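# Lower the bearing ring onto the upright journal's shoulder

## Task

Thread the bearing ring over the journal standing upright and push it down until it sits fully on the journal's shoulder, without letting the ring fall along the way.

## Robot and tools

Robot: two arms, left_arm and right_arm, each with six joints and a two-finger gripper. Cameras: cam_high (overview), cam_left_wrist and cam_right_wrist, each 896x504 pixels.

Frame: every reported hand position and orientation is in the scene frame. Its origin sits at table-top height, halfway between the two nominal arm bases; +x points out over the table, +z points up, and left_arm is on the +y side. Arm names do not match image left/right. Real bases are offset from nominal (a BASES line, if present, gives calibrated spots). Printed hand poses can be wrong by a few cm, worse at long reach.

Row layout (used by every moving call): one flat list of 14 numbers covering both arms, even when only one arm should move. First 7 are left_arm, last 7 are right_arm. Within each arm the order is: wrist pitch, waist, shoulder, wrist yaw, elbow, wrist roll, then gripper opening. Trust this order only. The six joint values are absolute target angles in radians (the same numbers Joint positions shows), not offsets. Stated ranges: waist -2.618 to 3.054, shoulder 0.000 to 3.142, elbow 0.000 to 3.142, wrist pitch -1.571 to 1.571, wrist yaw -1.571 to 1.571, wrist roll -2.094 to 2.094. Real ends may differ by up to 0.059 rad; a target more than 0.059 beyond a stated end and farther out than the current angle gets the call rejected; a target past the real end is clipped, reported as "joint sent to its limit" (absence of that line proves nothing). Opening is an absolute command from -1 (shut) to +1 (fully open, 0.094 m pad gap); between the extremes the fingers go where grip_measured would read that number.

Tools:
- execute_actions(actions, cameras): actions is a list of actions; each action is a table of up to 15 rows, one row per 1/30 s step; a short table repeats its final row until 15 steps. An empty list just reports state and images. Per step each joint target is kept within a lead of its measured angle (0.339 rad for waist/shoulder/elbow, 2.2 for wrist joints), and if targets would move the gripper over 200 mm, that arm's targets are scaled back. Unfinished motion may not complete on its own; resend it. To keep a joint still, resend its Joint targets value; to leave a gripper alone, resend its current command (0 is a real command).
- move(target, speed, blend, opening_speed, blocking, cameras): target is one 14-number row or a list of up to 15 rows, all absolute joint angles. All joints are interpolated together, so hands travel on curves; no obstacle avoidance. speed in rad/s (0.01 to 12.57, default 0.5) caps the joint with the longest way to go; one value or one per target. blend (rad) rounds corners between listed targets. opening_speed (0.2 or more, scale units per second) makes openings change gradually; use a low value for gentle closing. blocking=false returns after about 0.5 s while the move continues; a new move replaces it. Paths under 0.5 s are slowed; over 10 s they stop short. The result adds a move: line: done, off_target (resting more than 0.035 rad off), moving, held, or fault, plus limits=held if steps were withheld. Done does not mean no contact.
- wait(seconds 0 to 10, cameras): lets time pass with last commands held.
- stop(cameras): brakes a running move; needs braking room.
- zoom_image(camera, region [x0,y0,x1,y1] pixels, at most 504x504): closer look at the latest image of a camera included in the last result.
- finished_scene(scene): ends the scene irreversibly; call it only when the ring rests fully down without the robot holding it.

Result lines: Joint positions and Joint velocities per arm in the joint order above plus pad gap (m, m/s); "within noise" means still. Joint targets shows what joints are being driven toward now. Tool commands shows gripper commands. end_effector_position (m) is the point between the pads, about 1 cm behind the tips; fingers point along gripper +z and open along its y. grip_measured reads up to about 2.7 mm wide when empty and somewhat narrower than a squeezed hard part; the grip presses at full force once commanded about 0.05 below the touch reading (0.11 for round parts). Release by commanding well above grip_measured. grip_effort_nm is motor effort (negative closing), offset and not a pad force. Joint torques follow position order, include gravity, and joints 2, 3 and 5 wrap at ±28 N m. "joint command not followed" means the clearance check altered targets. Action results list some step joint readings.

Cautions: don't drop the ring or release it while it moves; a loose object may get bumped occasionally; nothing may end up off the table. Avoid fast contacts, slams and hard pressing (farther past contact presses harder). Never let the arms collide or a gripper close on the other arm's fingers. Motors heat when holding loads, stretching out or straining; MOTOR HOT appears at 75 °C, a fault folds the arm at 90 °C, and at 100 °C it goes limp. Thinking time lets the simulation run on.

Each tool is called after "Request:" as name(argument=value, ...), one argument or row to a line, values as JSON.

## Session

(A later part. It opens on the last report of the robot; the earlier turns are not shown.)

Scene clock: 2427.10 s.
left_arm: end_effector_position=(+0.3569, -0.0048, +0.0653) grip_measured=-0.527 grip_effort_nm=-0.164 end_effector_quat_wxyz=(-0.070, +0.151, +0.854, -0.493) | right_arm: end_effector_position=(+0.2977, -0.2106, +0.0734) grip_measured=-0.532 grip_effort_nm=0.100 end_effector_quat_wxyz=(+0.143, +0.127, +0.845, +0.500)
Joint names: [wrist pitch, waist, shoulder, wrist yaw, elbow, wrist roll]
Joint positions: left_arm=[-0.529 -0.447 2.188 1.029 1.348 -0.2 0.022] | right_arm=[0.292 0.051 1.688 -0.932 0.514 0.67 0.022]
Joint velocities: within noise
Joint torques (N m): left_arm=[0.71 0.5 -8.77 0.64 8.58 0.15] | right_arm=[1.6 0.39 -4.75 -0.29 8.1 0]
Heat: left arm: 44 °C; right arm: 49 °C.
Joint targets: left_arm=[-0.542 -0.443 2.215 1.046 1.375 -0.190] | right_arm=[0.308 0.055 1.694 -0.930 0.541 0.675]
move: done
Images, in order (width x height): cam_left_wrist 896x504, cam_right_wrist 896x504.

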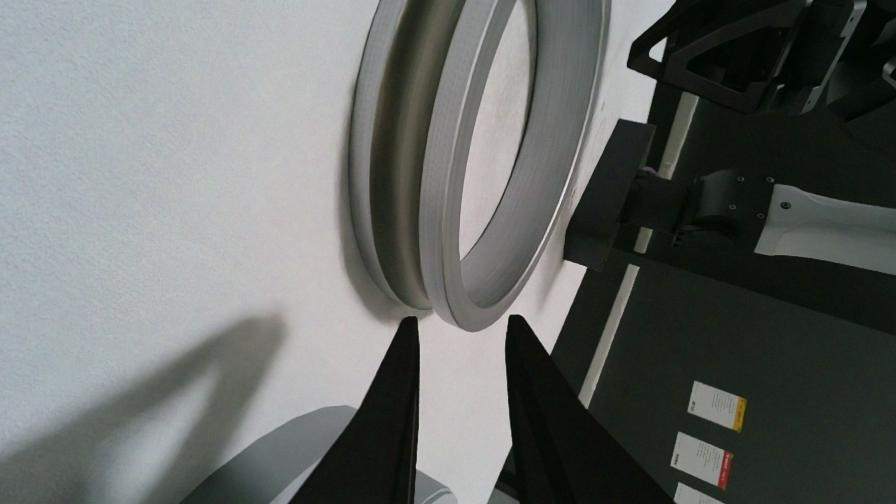

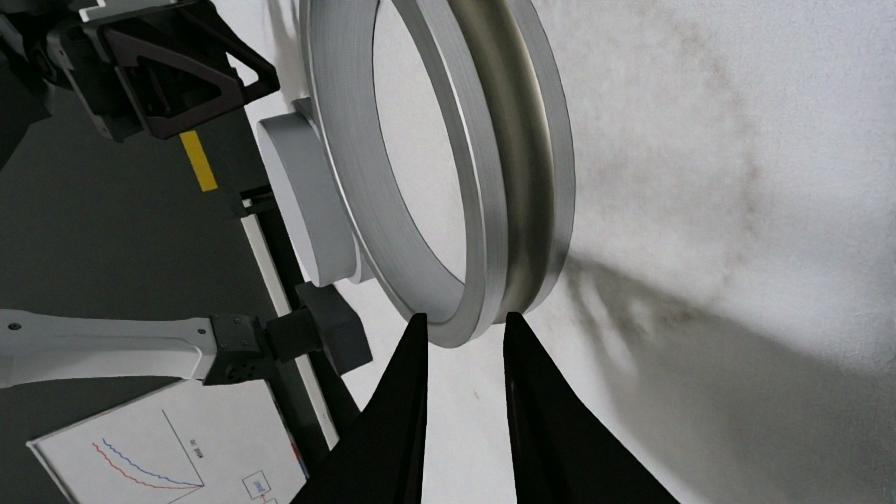

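Request:
move(
  target=[
    [-0.374, -0.504, 2.240, 1.007, 1.304, -0.303, -0.53, 0.466, 0.111, 1.787, -0.895, 0.500, 0.749, -0.53],
  ],
  speed=0.15,
  cameras=["cam_left_wrist", "cam_right_wrist"],
)

Request:
zoom_image(
  camera="cam_right_wrist",
  region=[370, 160, 610, 400],
)

Request:
zoom_image(
  camera="cam_left_wrist",
  region=[350, 160, 590, 400],
)

Scene clock: 2458.97 s.
left_arm: end_effector_position=(+0.3501, -0.0236, +0.0513) grip_measured=-0.527 grip_effort_nm=-0.164 end_effector_quat_wxyz=(-0.071, +0.149, +0.853, -0.494) | right_arm: end_effector_position=(+0.3059, -0.1962, +0.0601) grip_measured=-0.532 grip_effort_nm=0.110 end_effector_quat_wxyz=(+0.145, +0.127, +0.844, +0.501)
Joint names: [wrist pitch, waist, shoulder, wrist yaw, elbow, wrist roll]
Joint positions: left_arm=[-0.391 -0.496 2.214 1.022 1.315 -0.296 0.022] | right_arm=[0.448 0.106 1.781 -0.897 0.514 0.744 0.022]
Joint velocities: within noise
Joint torques (N m): left_arm=[1.24 -0.66 -8.95 0.32 4.96 -0.01] | right_arm=[1.69 0.5 -5.29 -0.25 3.44 0]
Heat: left arm: 43 °C; right arm: 47 °C.
Joint targets: left_arm=[-0.374 -0.504 2.240 1.007 1.304 -0.303] | right_arm=[0.466 0.111 1.787 -0.895 0.500 0.749]
move: done
Images, in order (width x height): cam_left_wrist 896x504, cam_right_wrist 896x504.

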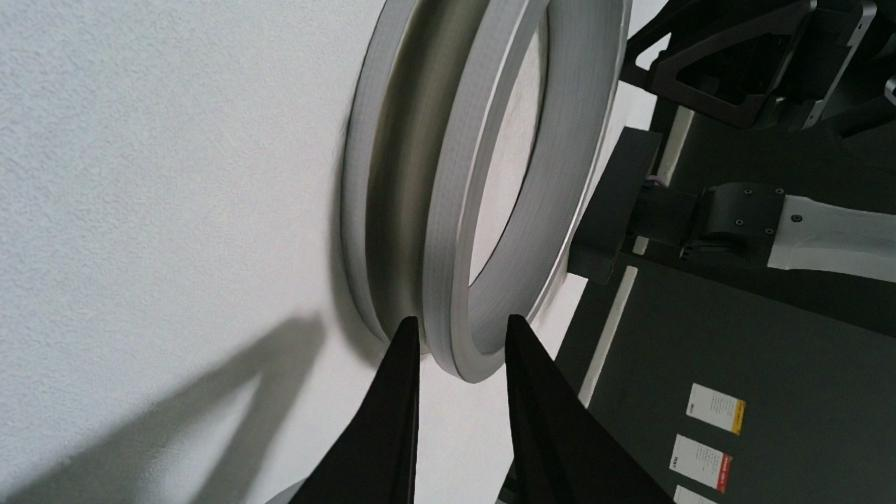

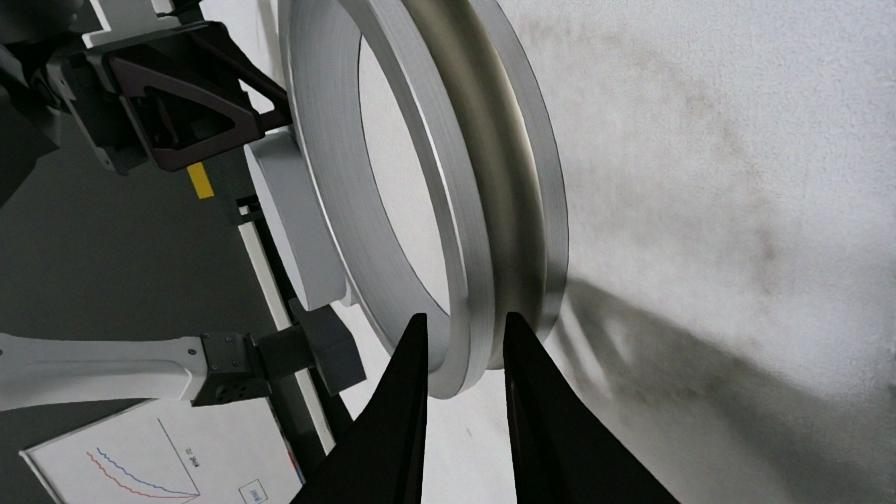

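Scaled by 2.100 from the camera's 896x504 image, which has a finer 1280x720 frame.

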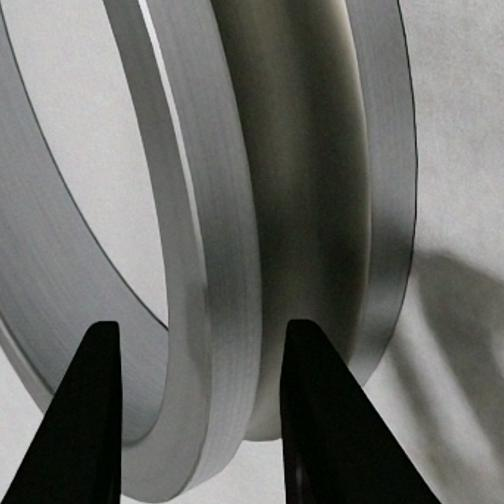

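Scaled by 2.100 from the camera's 896x504 image, which has a finer 1280x720 frame.

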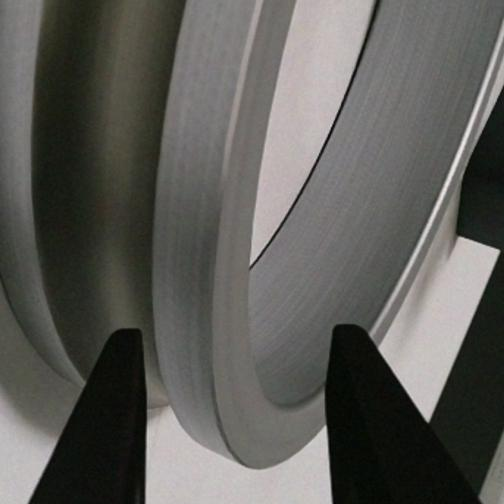

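Request:
move(
  target=[
    [-0.307, -0.530, 2.251, 1.001, 1.289, -0.352, -0.53, 0.534, 0.143, 1.822, -0.876, 0.500, 0.791, -0.53],
  ],
  speed=0.12,
  cameras=["cam_left_wrist", "cam_right_wrist"],
)

Request:
zoom_image(
  camera="cam_right_wrist",
  region=[370, 180, 610, 420],
)

Request:
zoom_image(
  camera="cam_left_wrist",
  region=[350, 180, 590, 420],
)

Scene clock: 2466.30 s.
left_arm: end_effector_position=(+0.3457, -0.0337, +0.0456) grip_measured=-0.527 grip_effort_nm=-0.164 end_effector_quat_wxyz=(-0.072, +0.150, +0.853, -0.495) | right_arm: end_effector_position=(+0.3082, -0.1872, +0.0559) grip_measured=-0.532 grip_effort_nm=0.100 end_effector_quat_wxyz=(+0.144, +0.127, +0.842, +0.503)
Joint names: [wrist pitch, waist, shoulder, wrist yaw, elbow, wrist roll]
Joint positions: left_arm=[-0.325 -0.523 2.225 1.015 1.3 -0.345 0.022] | right_arm=[0.516 0.139 1.816 -0.879 0.514 0.785 0.022]
Joint velocities: within noise
Joint torques (N m): left_arm=[1.31 -0.58 -8.99 0.32 4.92 -0.02] | right_arm=[1.75 0.4 -5.38 -0.2 3.32 0.01]
Heat: left arm: 45 °C; right arm: 46 °C.
Joint targets: left_arm=[-0.307 -0.530 2.251 1.001 1.289 -0.352] | right_arm=[0.534 0.143 1.822 -0.876 0.500 0.791]
move: done
Images, in order (width x height): cam_left_wrist 896x504, cam_right_wrist 896x504.

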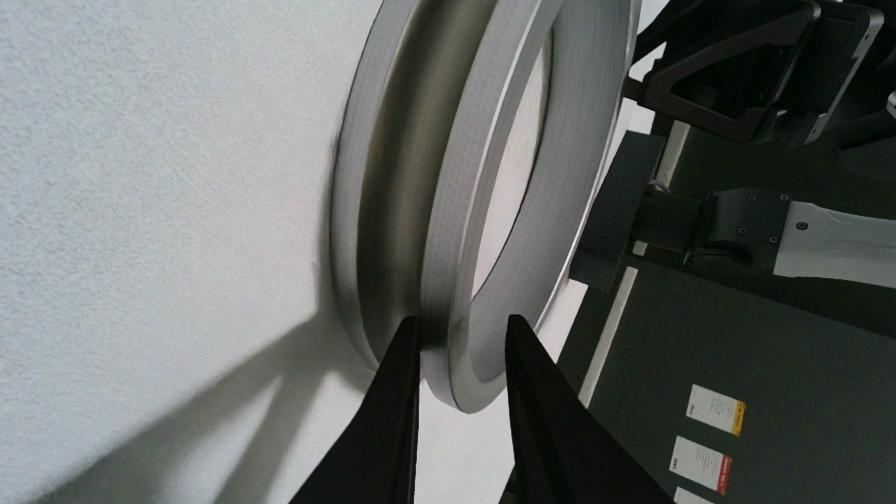

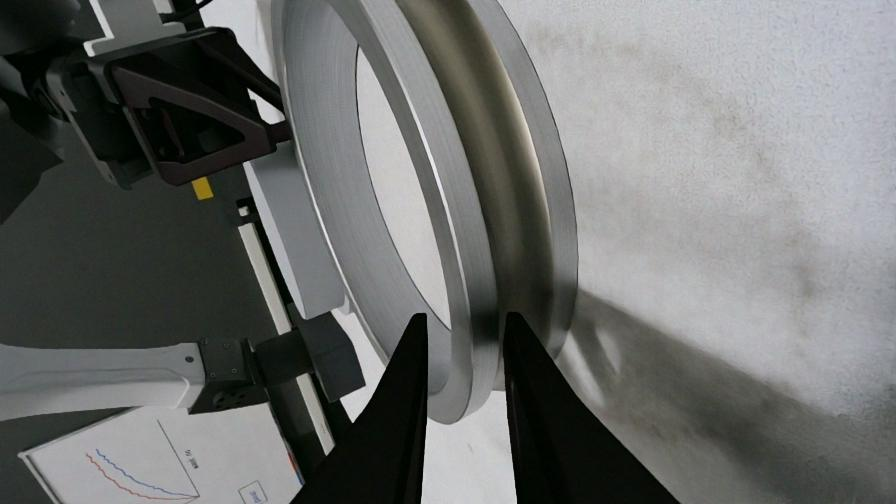

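Scaled by 2.100 from the camera's 896x504 image, which has a finer 1280x720 frame.

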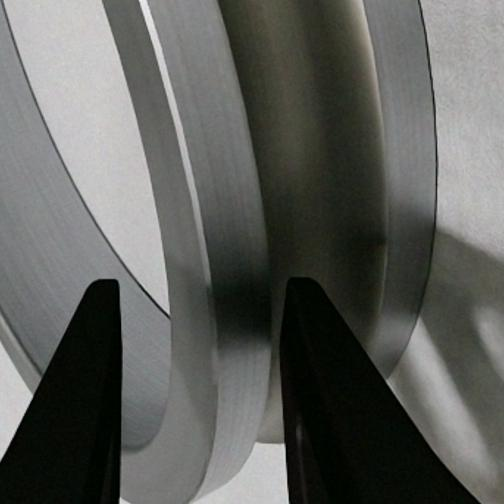

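Scaled by 2.100 from the camera's 896x504 image, which has a finer 1280x720 frame.

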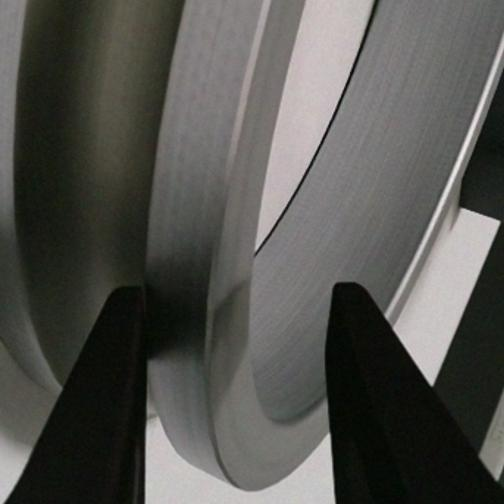

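Request:
move(
  target=[
    [-0.290, -0.535, 2.256, 1.000, 1.285, -0.362, -0.53, 0.554, 0.153, 1.8325, -0.870, 0.500, 0.804, -0.53],
  ],
  speed=0.1,
  cameras=["cam_left_wrist", "cam_right_wrist"],
)

Request:
zoom_image(
  camera="cam_right_wrist",
  region=[370, 180, 610, 420],
)

Request:
zoom_image(
  camera="cam_left_wrist",
  region=[350, 180, 590, 420],
)

Scene clock: 2476.50 s.
left_arm: end_effector_position=(+0.3482, -0.0348, +0.0461) grip_measured=-0.527 grip_effort_nm=-0.159 end_effector_quat_wxyz=(-0.067, +0.149, +0.853, -0.496) | right_arm: end_effector_position=(+0.3088, -0.1846, +0.0547) grip_measured=-0.532 grip_effort_nm=0.105 end_effector_quat_wxyz=(+0.144, +0.128, +0.842, +0.504)
Joint names: [wrist pitch, waist, shoulder, wrist yaw, elbow, wrist roll]
Joint positions: left_arm=[-0.308 -0.523 2.225 1.012 1.3 -0.355 0.022] | right_arm=[0.535 0.148 1.826 -0.873 0.514 0.798 0.022]
Joint velocities: within noise
Joint torques (N m): left_arm=[1.36 -1.06 -8.62 0.33 4.56 -0.01] | right_arm=[1.76 0.54 -5.39 -0.21 3.38 0.02]
Heat: left arm: 46 °C; right arm: 45 °C.
Joint targets: left_arm=[-0.290 -0.535 2.256 1.000 1.285 -0.362] | right_arm=[0.554 0.153 1.833 -0.870 0.500 0.804]
move: done
Images, in order (width x height): cam_left_wrist 896x504, cam_right_wrist 896x504.

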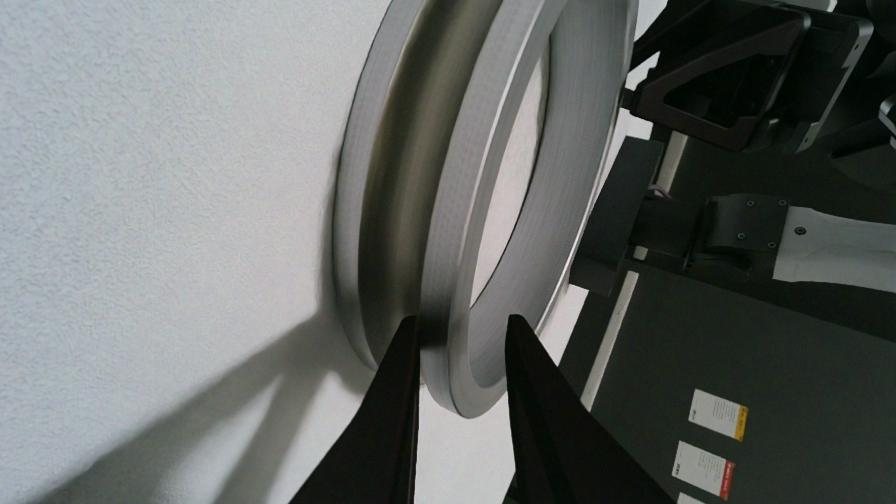

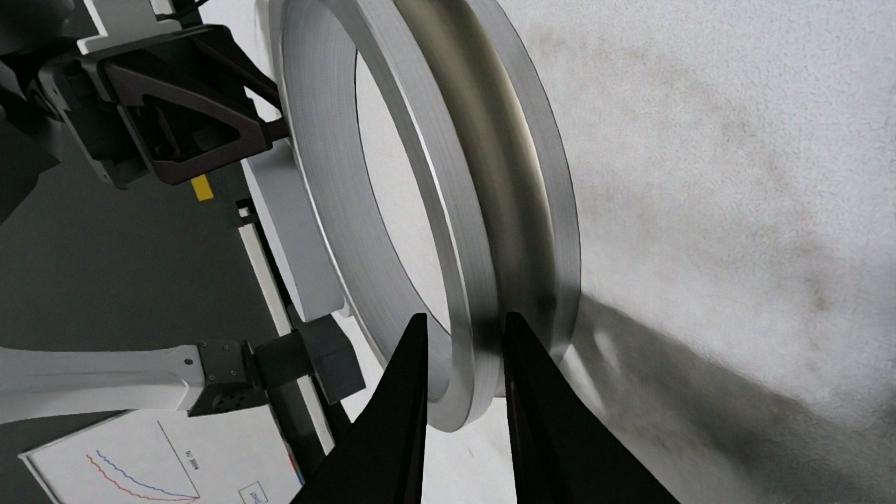

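Scaled by 2.100 from the camera's 896x504 image, which has a finer 1280x720 frame.

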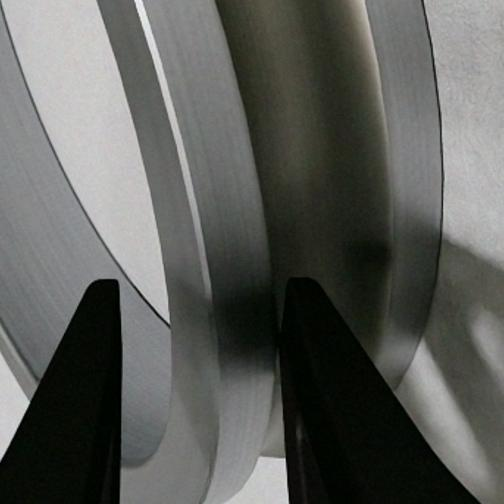

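Scaled by 2.100 from the camera's 896x504 image, which has a finer 1280x720 frame.

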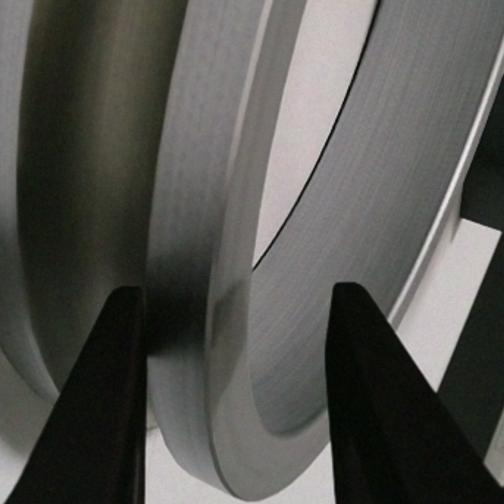

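Request:
move(
  target=[
    [-0.285, -0.530, 2.272, 0.998, 1.278, -0.352, -0.53, 0.554, 0.153, 1.8325, -0.870, 0.500, 0.804, -0.53],
  ],
  speed=0.1,
  cameras=["cam_left_wrist"],
)

Request:
zoom_image(
  camera="cam_left_wrist",
  region=[370, 230, 530, 390],
)

Scene clock: 2486.07 s.
left_arm: end_effector_position=(+0.3443, -0.0326, +0.0356) grip_measured=-0.527 grip_effort_nm=-0.159 end_effector_quat_wxyz=(-0.077, +0.143, +0.855, -0.492) | right_arm: end_effector_position=(+0.3090, -0.1846, +0.0547) grip_measured=-0.532 grip_effort_nm=0.110 end_effector_quat_wxyz=(+0.144, +0.128, +0.842, +0.504)
Joint names: [wrist pitch, waist, shoulder, wrist yaw, elbow, wrist roll]
Joint positions: left_arm=[-0.301 -0.523 2.245 1.012 1.29 -0.355 0.022] | right_arm=[0.536 0.148 1.826 -0.872 0.514 0.799 0.022]
Joint velocities: within noise
Joint torques (N m): left_arm=[1.3 -0.58 -8.94 0.32 4.78 0.08] | right_arm=[1.74 0.57 -5.37 -0.22 3.33 0.01]
Heat: left arm: 47 °C; right arm: 45 °C.
Joint targets: left_arm=[-0.285 -0.530 2.272 0.998 1.278 -0.352] | right_arm=[0.554 0.153 1.833 -0.870 0.500 0.804]
move: done
Images, in order (width x height): cam_left_wrist 896x504.

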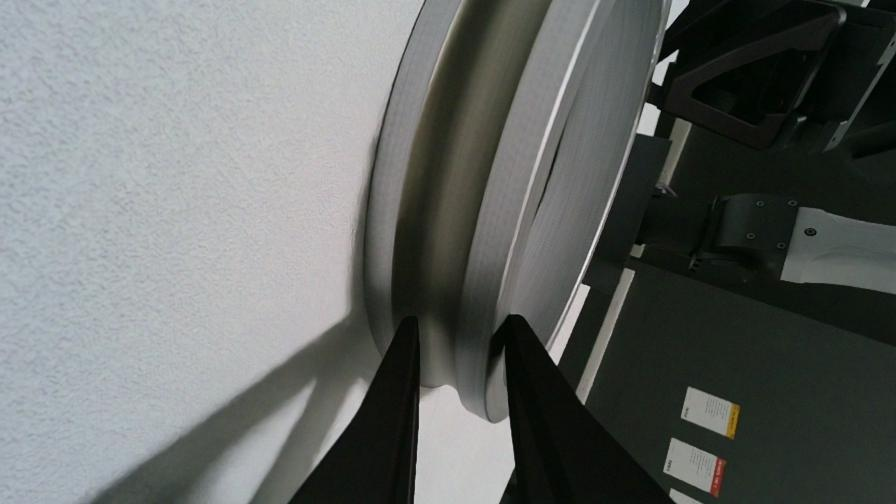

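Scaled by 3.150 from the camera's 896x504 image, which has a finer 1280x720 frame.

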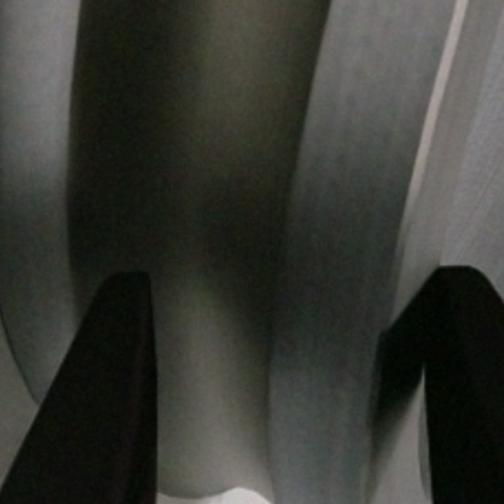

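Request:
move(
  target=[
    [-0.285, -0.530, 2.180, 0.998, 1.278, -0.352, -0.53, 0.554, 0.153, 1.8325, -0.870, 0.500, 0.804, -0.53],
  ],
  speed=0.15,
  cameras=["cam_left_wrist"],
)

Request:
zoom_image(
  camera="cam_left_wrist",
  region=[370, 230, 530, 390],
)

Scene clock: 2503.77 s.
left_arm: end_effector_position=(+0.3458, -0.0334, +0.0410) grip_measured=-0.527 grip_effort_nm=-0.164 end_effector_quat_wxyz=(-0.071, +0.147, +0.854, -0.494) | right_arm: end_effector_position=(+0.3090, -0.1846, +0.0547) grip_measured=-0.532 grip_effort_nm=0.105 end_effector_quat_wxyz=(+0.144, +0.128, +0.842, +0.504)
Joint names: [wrist pitch, waist, shoulder, wrist yaw, elbow, wrist roll]
Joint positions: left_arm=[-0.3 -0.523 2.232 1.012 1.29 -0.355 0.022] | right_arm=[0.536 0.148 1.826 -0.872 0.514 0.799 0.022]
Joint velocities: within noise
Joint torques (N m): left_arm=[1.31 -0.58 -15.12 0.32 4.85 0.09] | right_arm=[1.76 0.49 -5.38 -0.22 3.32 0.02]
Heat: left arm: 46 °C; right arm: 44 °C.
Joint targets: left_arm=[-0.285 -0.530 2.180 0.998 1.278 -0.352] | right_arm=[0.554 0.153 1.833 -0.870 0.500 0.804]
move: off_target (left_arm); left_arm: the shoulder is farthest, 0.052 rad from its target
Images, in order (width x height): cam_left_wrist 896x504.

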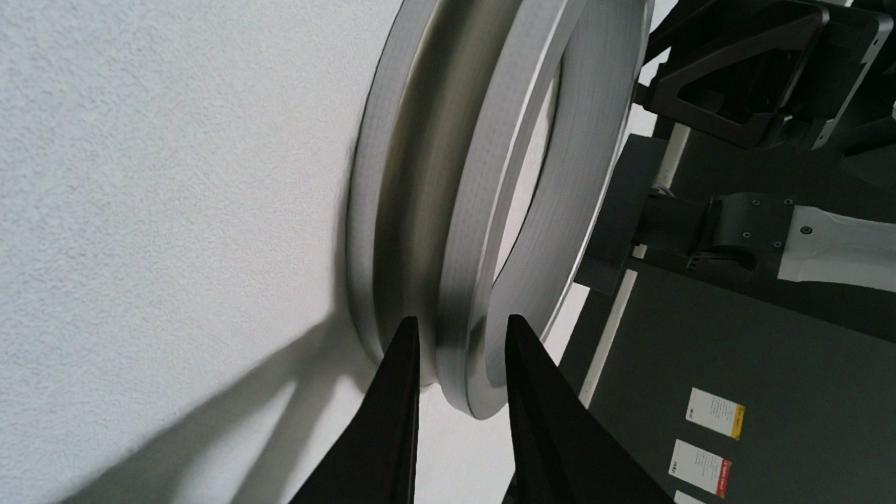

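Scaled by 3.150 from the camera's 896x504 image, which has a finer 1280x720 frame.

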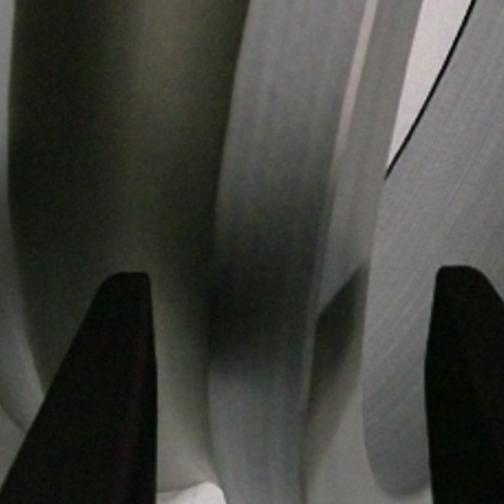

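Request:
move(
  target=[
    [-0.262, -0.542, 2.178, 0.995, 1.273, -0.376, -0.53, 0.568, 0.164, 1.8366, -0.864, 0.500, 0.819, -0.53],
  ],
  speed=0.1,
  cameras=["cam_left_wrist", "cam_right_wrist"],
)

Request:
zoom_image(
  camera="cam_left_wrist",
  region=[370, 230, 530, 390],
)

Request:
zoom_image(
  camera="cam_right_wrist",
  region=[400, 230, 560, 390],
)

Scene clock: 2513.50 s.
left_arm: end_effector_position=(+0.3443, -0.0368, +0.0403) grip_measured=-0.527 grip_effort_nm=-0.164 end_effector_quat_wxyz=(-0.069, +0.148, +0.854, -0.494) | right_arm: end_effector_position=(+0.3092, -0.1828, +0.0532) grip_measured=-0.532 grip_effort_nm=0.100 end_effector_quat_wxyz=(+0.142, +0.132, +0.843, +0.502)
Joint names: [wrist pitch, waist, shoulder, wrist yaw, elbow, wrist roll]
Joint positions: left_arm=[-0.279 -0.533 2.232 1.008 1.284 -0.369 0.022] | right_arm=[0.544 0.157 1.831 -0.861 0.514 0.813 0.022]
Joint velocities: within noise
Joint torques (N m): left_arm=[1.36 -0.87 -15.35 0.32 4.86 -0.02] | right_arm=[1.82 0.66 -5.49 -0.27 3.26 0.03]
Heat: left arm: 51 °C; right arm: 43 °C.
Joint targets: left_arm=[-0.262 -0.542 2.178 0.995 1.273 -0.376] | right_arm=[0.568 0.164 1.837 -0.864 0.500 0.819]
move: off_target (left_arm); left_arm: the shoulder is farthest, 0.054 rad from its target
Images, in order (width x height): cam_left_wrist 896x504, cam_right_wrist 896x504.

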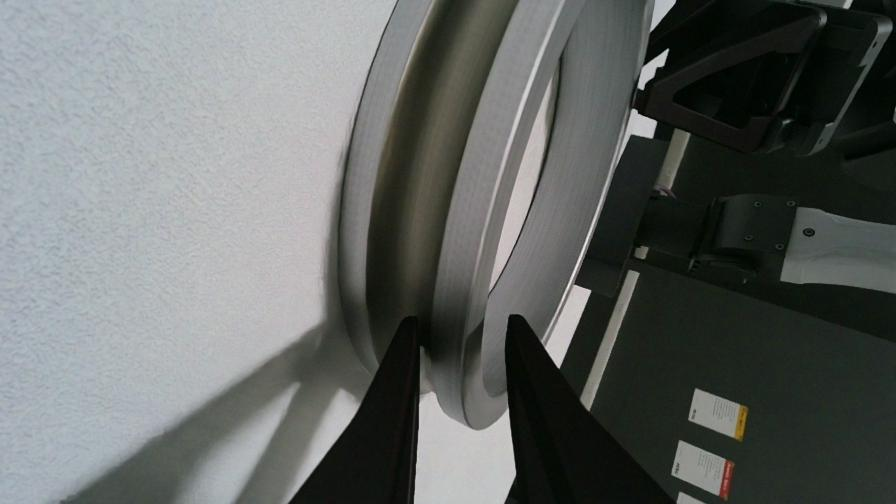

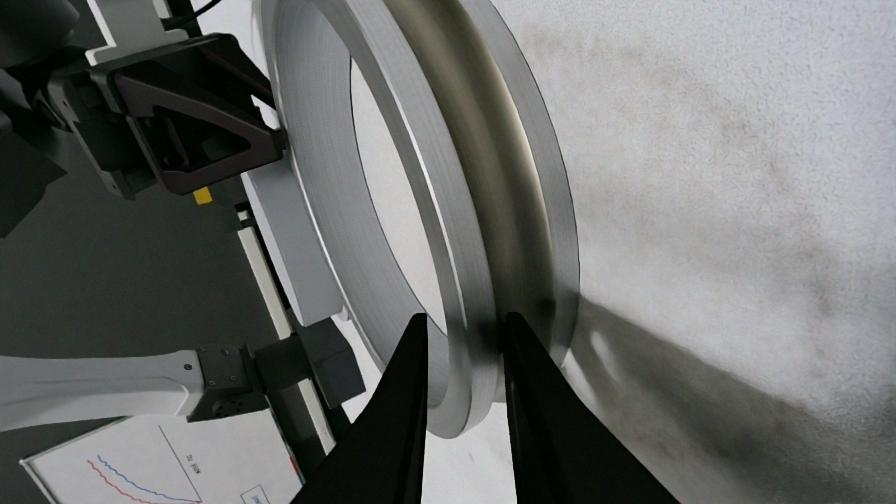

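Scaled by 3.150 from the camera's 896x504 image, which has a finer 1280x720 frame.

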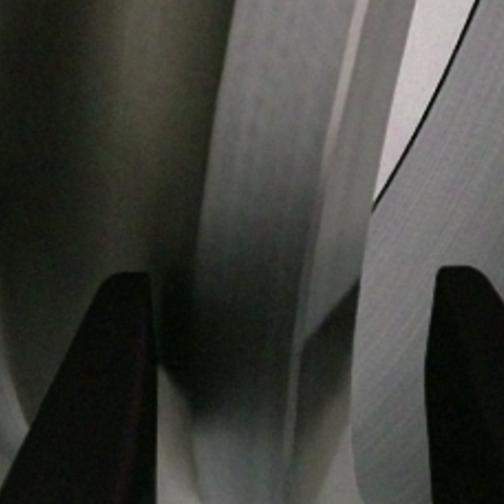

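Scaled by 3.150 from the camera's 896x504 image, which has a finer 1280x720 frame.

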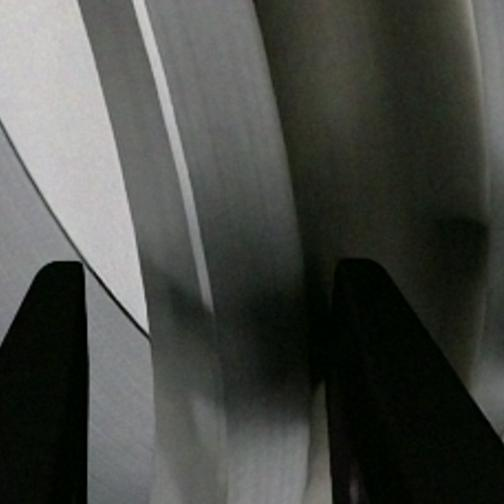

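Request:
move(
  target=[
    [-0.243, -0.552, 2.177, 0.993, 1.269, -0.395, -0.53, 0.577, 0.171, 1.839, -0.860, 0.500, 0.829, -0.53],
  ],
  speed=0.1,
  cameras=["cam_left_wrist", "cam_right_wrist"],
)

Request:
zoom_image(
  camera="cam_left_wrist",
  region=[370, 230, 530, 390],
)

Request:
zoom_image(
  camera="cam_right_wrist",
  region=[400, 230, 560, 390],
)

Scene clock: 2524.10 s.
left_arm: end_effector_position=(+0.3445, -0.0400, +0.0405) grip_measured=-0.527 grip_effort_nm=-0.164 end_effector_quat_wxyz=(-0.068, +0.147, +0.855, -0.493) | right_arm: end_effector_position=(+0.3086, -0.1819, +0.0523) grip_measured=-0.532 grip_effort_nm=0.095 end_effector_quat_wxyz=(+0.142, +0.135, +0.843, +0.501)
Joint names: [wrist pitch, waist, shoulder, wrist yaw, elbow, wrist roll]
Joint positions: left_arm=[-0.263 -0.54 2.232 1.002 1.284 -0.387 0.022] | right_arm=[0.553 0.163 1.831 -0.852 0.51 0.823 0.022]
Joint velocities: within noise
Joint torques (N m): left_arm=[1.43 -1.07 -15.41 0.37 4.52 -0.01] | right_arm=[1.84 0.83 -5.35 -0.32 3.7 0.07]
Heat: left arm: 54 °C; right arm: 44 °C.
Joint targets: left_arm=[-0.243 -0.552 2.177 0.993 1.269 -0.395] | right_arm=[0.577 0.171 1.839 -0.860 0.500 0.829]
move: off_target (left_arm); left_arm: the shoulder is farthest, 0.055 rad from its target
Images, in order (width x height): cam_left_wrist 896x504, cam_right_wrist 896x504.

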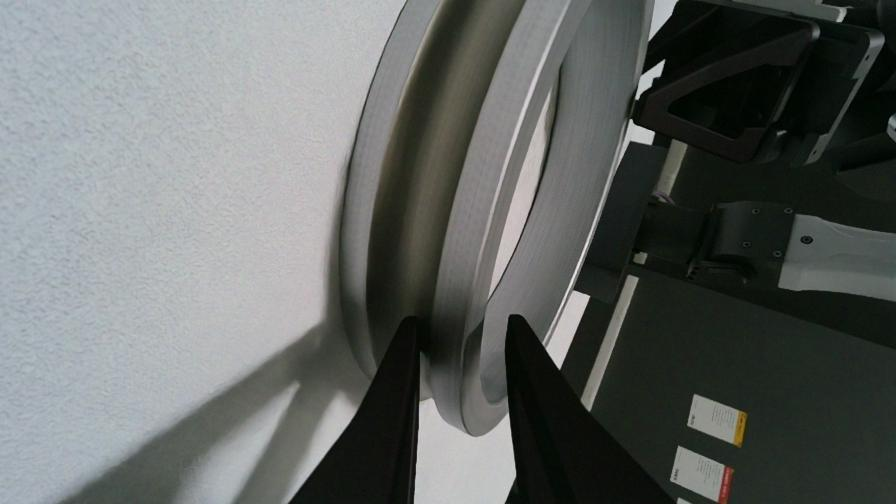

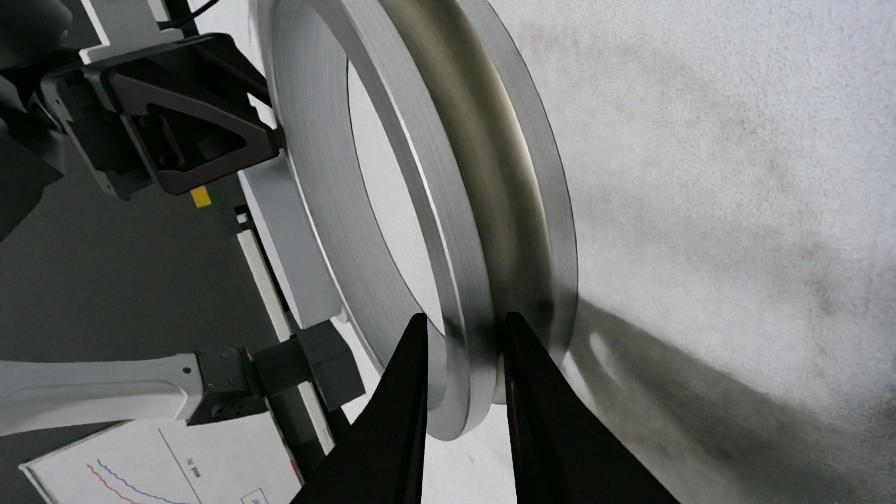

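Scaled by 3.150 from the camera's 896x504 image, which has a finer 1280x720 frame.

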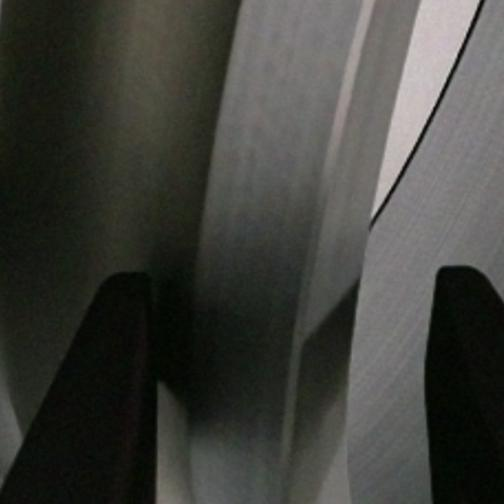

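Scaled by 3.150 from the camera's 896x504 image, which has a finer 1280x720 frame.

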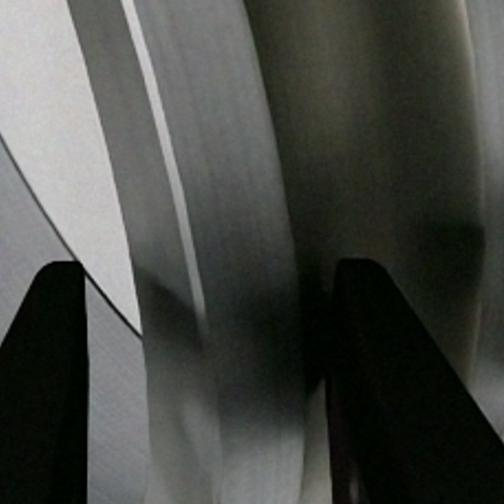

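Request:
move(
  target=[
    [-0.21, -0.6055, 2.173, 1.123, 1.293, -0.395, -0.53, 0.652, 0.2005, 1.815, -0.928, 0.545, 0.829, -0.53],
  ],
  speed=0.08,
  cameras=["cam_left_wrist", "cam_right_wrist"],
)

Request:
zoom_image(
  camera="cam_left_wrist",
  region=[370, 230, 530, 390],
)

Request:
zoom_image(
  camera="cam_right_wrist",
  region=[400, 230, 560, 390],
)

Scene clock: 2553.43 s.
left_arm: end_effector_position=(+0.3430, -0.0421, +0.0412) grip_measured=-0.527 grip_effort_nm=-0.164 end_effector_quat_wxyz=(-0.068, +0.150, +0.853, -0.495) | right_arm: end_effector_position=(+0.3094, -0.1803, +0.0534) grip_measured=-0.531 grip_effort_nm=0.051 end_effector_quat_wxyz=(+0.146, +0.131, +0.843, +0.501)
Joint names: [wrist pitch, waist, shoulder, wrist yaw, elbow, wrist roll]
Joint positions: left_arm=[-0.258 -0.545 2.232 1.006 1.284 -0.388 0.022] | right_arm=[0.563 0.169 1.831 -0.849 0.51 0.823 0.022]
Joint velocities: within noise
Joint torques (N m): left_arm=[1.78 -5.7 -15.72 1.58 6.75 -0.01] | right_arm=[2.54 3.3 -7.17 -1.16 8.24 0.05]
Heat: left arm: 62 °C; right arm: 43 °C.
Joint targets: left_arm=[-0.210 -0.605 2.173 1.123 1.293 -0.395] | right_arm=[0.652 0.201 1.815 -0.928 0.545 0.829]
move: off_target (left_arm, right_arm); left_arm: the wrist yaw is farthest, 0.117 rad from its target; right_arm: the wrist pitch is farthest, 0.089 rad from its target
Images, in order (width x height): cam_left_wrist 896x504, cam_right_wrist 896x504.

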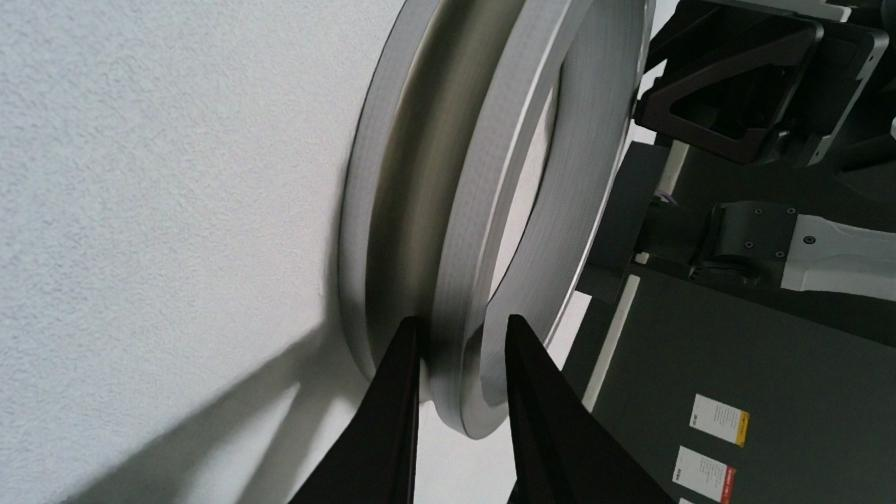

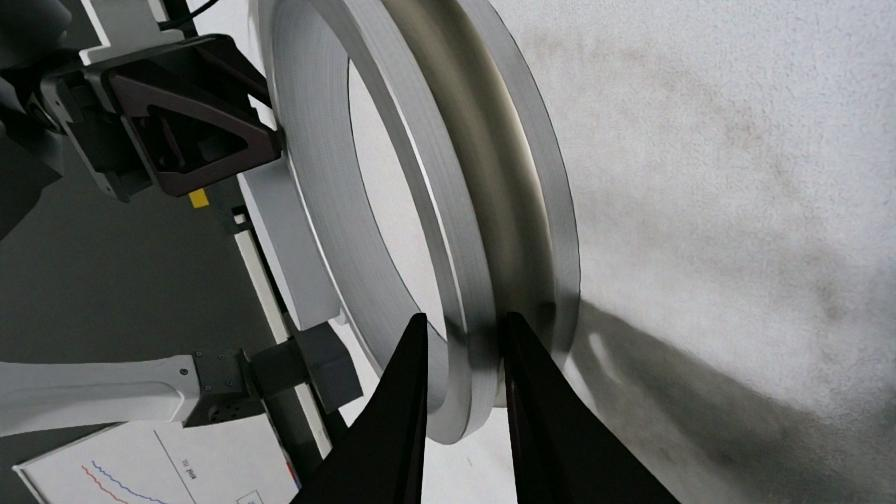

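Scaled by 3.150 from the camera's 896x504 image, which has a finer 1280x720 frame.

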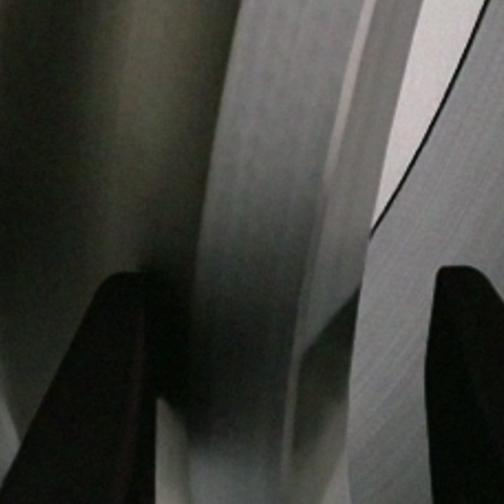

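Scaled by 3.150 from the camera's 896x504 image, which has a finer 1280x720 frame.

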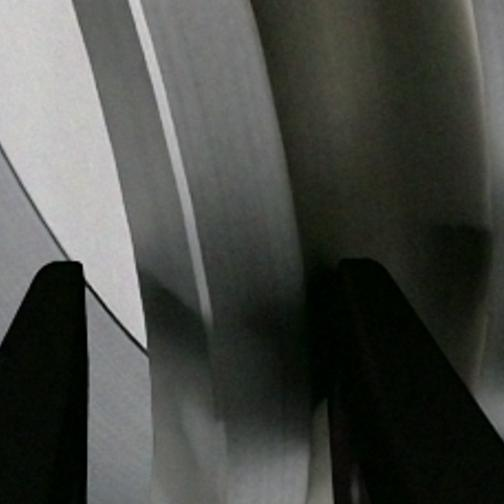

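Request:
move(
  target=[
    [-0.1675, -0.6055, 2.129, 1.253, 1.343, -0.395, -0.53, 0.746, 0.2005, 1.767, -1.004, 0.584, 0.829, -0.53],
  ],
  speed=0.08,
  cameras=["cam_left_wrist", "cam_right_wrist"],
)

Scene clock: 2558.83 s.
left_arm: end_effector_position=(+0.3419, -0.0435, +0.0451) grip_measured=-0.527 grip_effort_nm=-0.168 end_effector_quat_wxyz=(-0.070, +0.153, +0.848, -0.503) | right_arm: end_effector_position=(+0.3113, -0.1803, +0.0557) grip_measured=-0.530 grip_effort_nm=-0.007 end_effector_quat_wxyz=(+0.152, +0.128, +0.841, +0.503)
Joint names: [wrist pitch, waist, shoulder, wrist yaw, elbow, wrist roll]
Joint positions: left_arm=[-0.255 -0.545 2.229 1.025 1.284 -0.388 0.022] | right_arm=[0.575 0.168 1.829 -0.848 0.51 0.823 0.022]
Joint velocities: within noise
Joint torques (N m): left_arm=[2.25 -5.7 -18.97 2.66 11.37 -0.02] | right_arm=[3.41 3.33 -10.59 -2.03 12.34 0.05]
Heat: left arm: 63 °C; right arm: 45 °C.
Joint targets: left_arm=[-0.168 -0.605 2.129 1.253 1.343 -0.395] | right_arm=[0.746 0.200 1.767 -1.004 0.584 0.829]
move: off_target (left_arm, right_arm); left_arm: the wrist yaw is farthest, 0.228 rad from its target; right_arm: the wrist pitch is farthest, 0.171 rad from its target
Images, in order (width x height): cam_left_wrist 896x504, cam_right_wrist 896x504.

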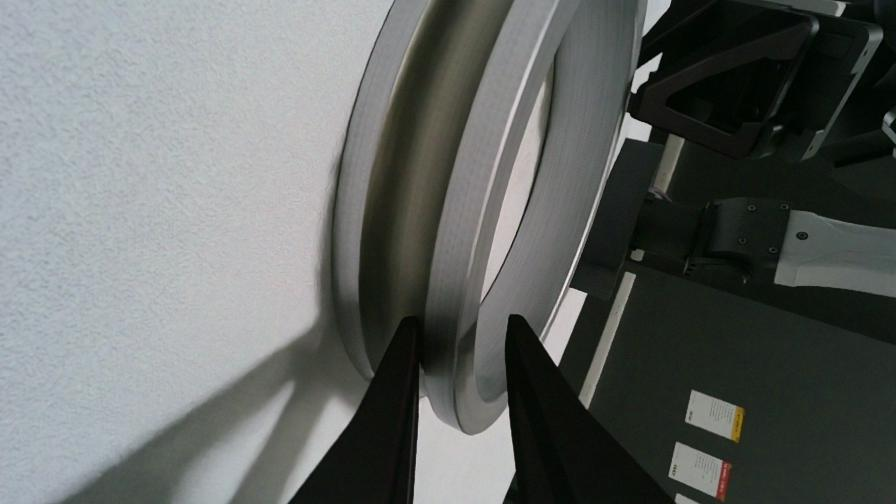

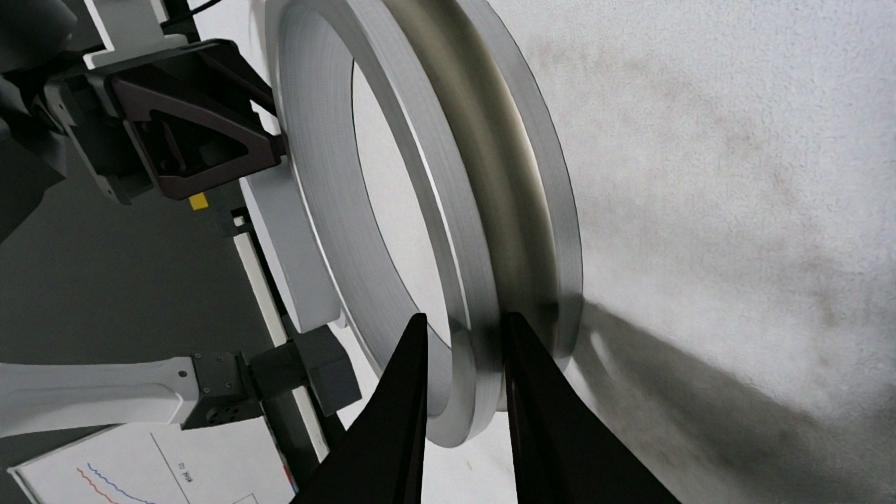

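Request:
move(
  target=[
    [-0.171, -0.6055, 2.104, 1.292, 1.354, -0.395, -0.53, 0.746, 0.2005, 1.734, -1.027, 0.596, 0.829, -0.53],
  ],
  speed=0.08,
  cameras=["cam_left_wrist", "cam_right_wrist"],
)

Scene clock: 2566.77 s.
left_arm: end_effector_position=(+0.3422, -0.0451, +0.0576) grip_measured=-0.527 grip_effort_nm=-0.164 end_effector_quat_wxyz=(-0.066, +0.158, +0.840, -0.515) | right_arm: end_effector_position=(+0.3156, -0.1829, +0.0635) grip_measured=-0.530 grip_effort_nm=-0.027 end_effector_quat_wxyz=(+0.167, +0.127, +0.839, +0.502)
Joint names: [wrist pitch, waist, shoulder, wrist yaw, elbow, wrist roll]
Joint positions: left_arm=[-0.256 -0.543 2.206 1.048 1.284 -0.388 0.022] | right_arm=[0.572 0.162 1.802 -0.838 0.51 0.823 0.022]
Joint velocities: within noise
Joint torques (N m): left_arm=[2.26 -5.87 -19.08 2.82 12.49 -0.01] | right_arm=[3.47 3.92 -11 -2.45 13.7 0.02]
Heat: left arm: 69 °C; right arm: 49 °C.
Joint targets: left_arm=[-0.171 -0.605 2.104 1.292 1.354 -0.395] | right_arm=[0.746 0.201 1.734 -1.027 0.596 0.829]
move: off_target (left_arm, right_arm); left_arm: the wrist yaw is farthest, 0.244 rad from its target; right_arm: the wrist yaw is farthest, 0.189 rad from its target
Images, in order (width x height): cam_left_wrist 896x504, cam_right_wrist 896x504.

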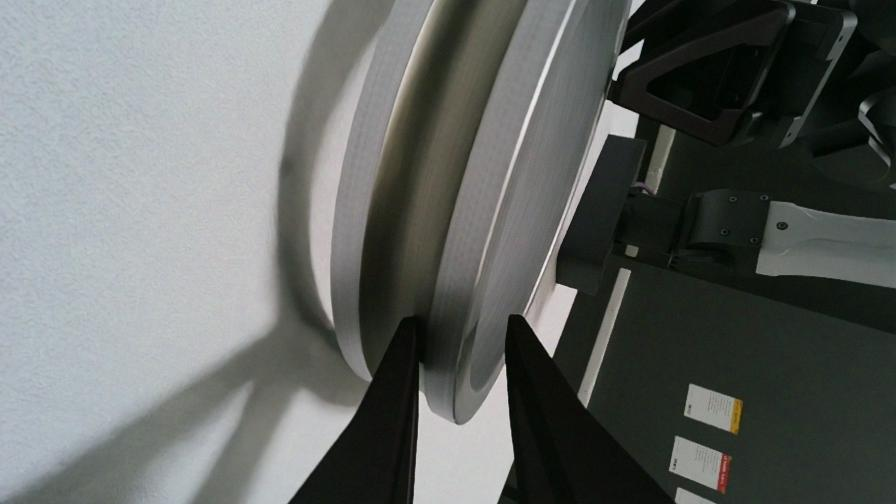

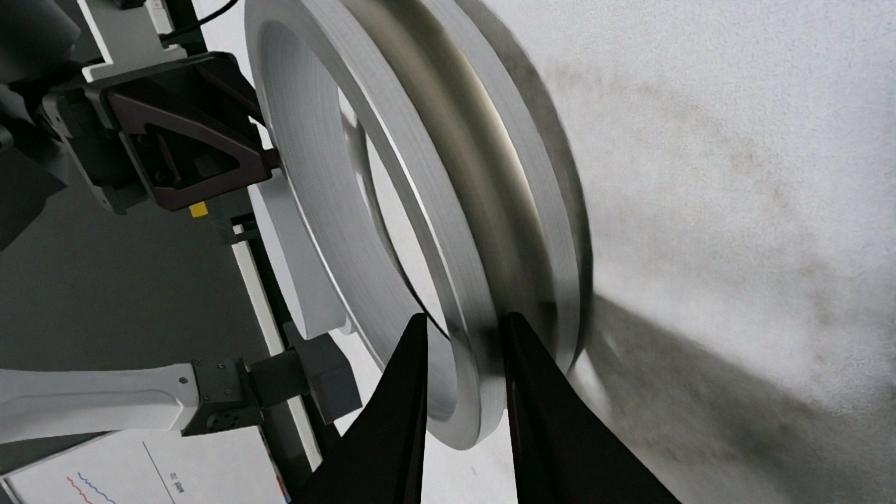

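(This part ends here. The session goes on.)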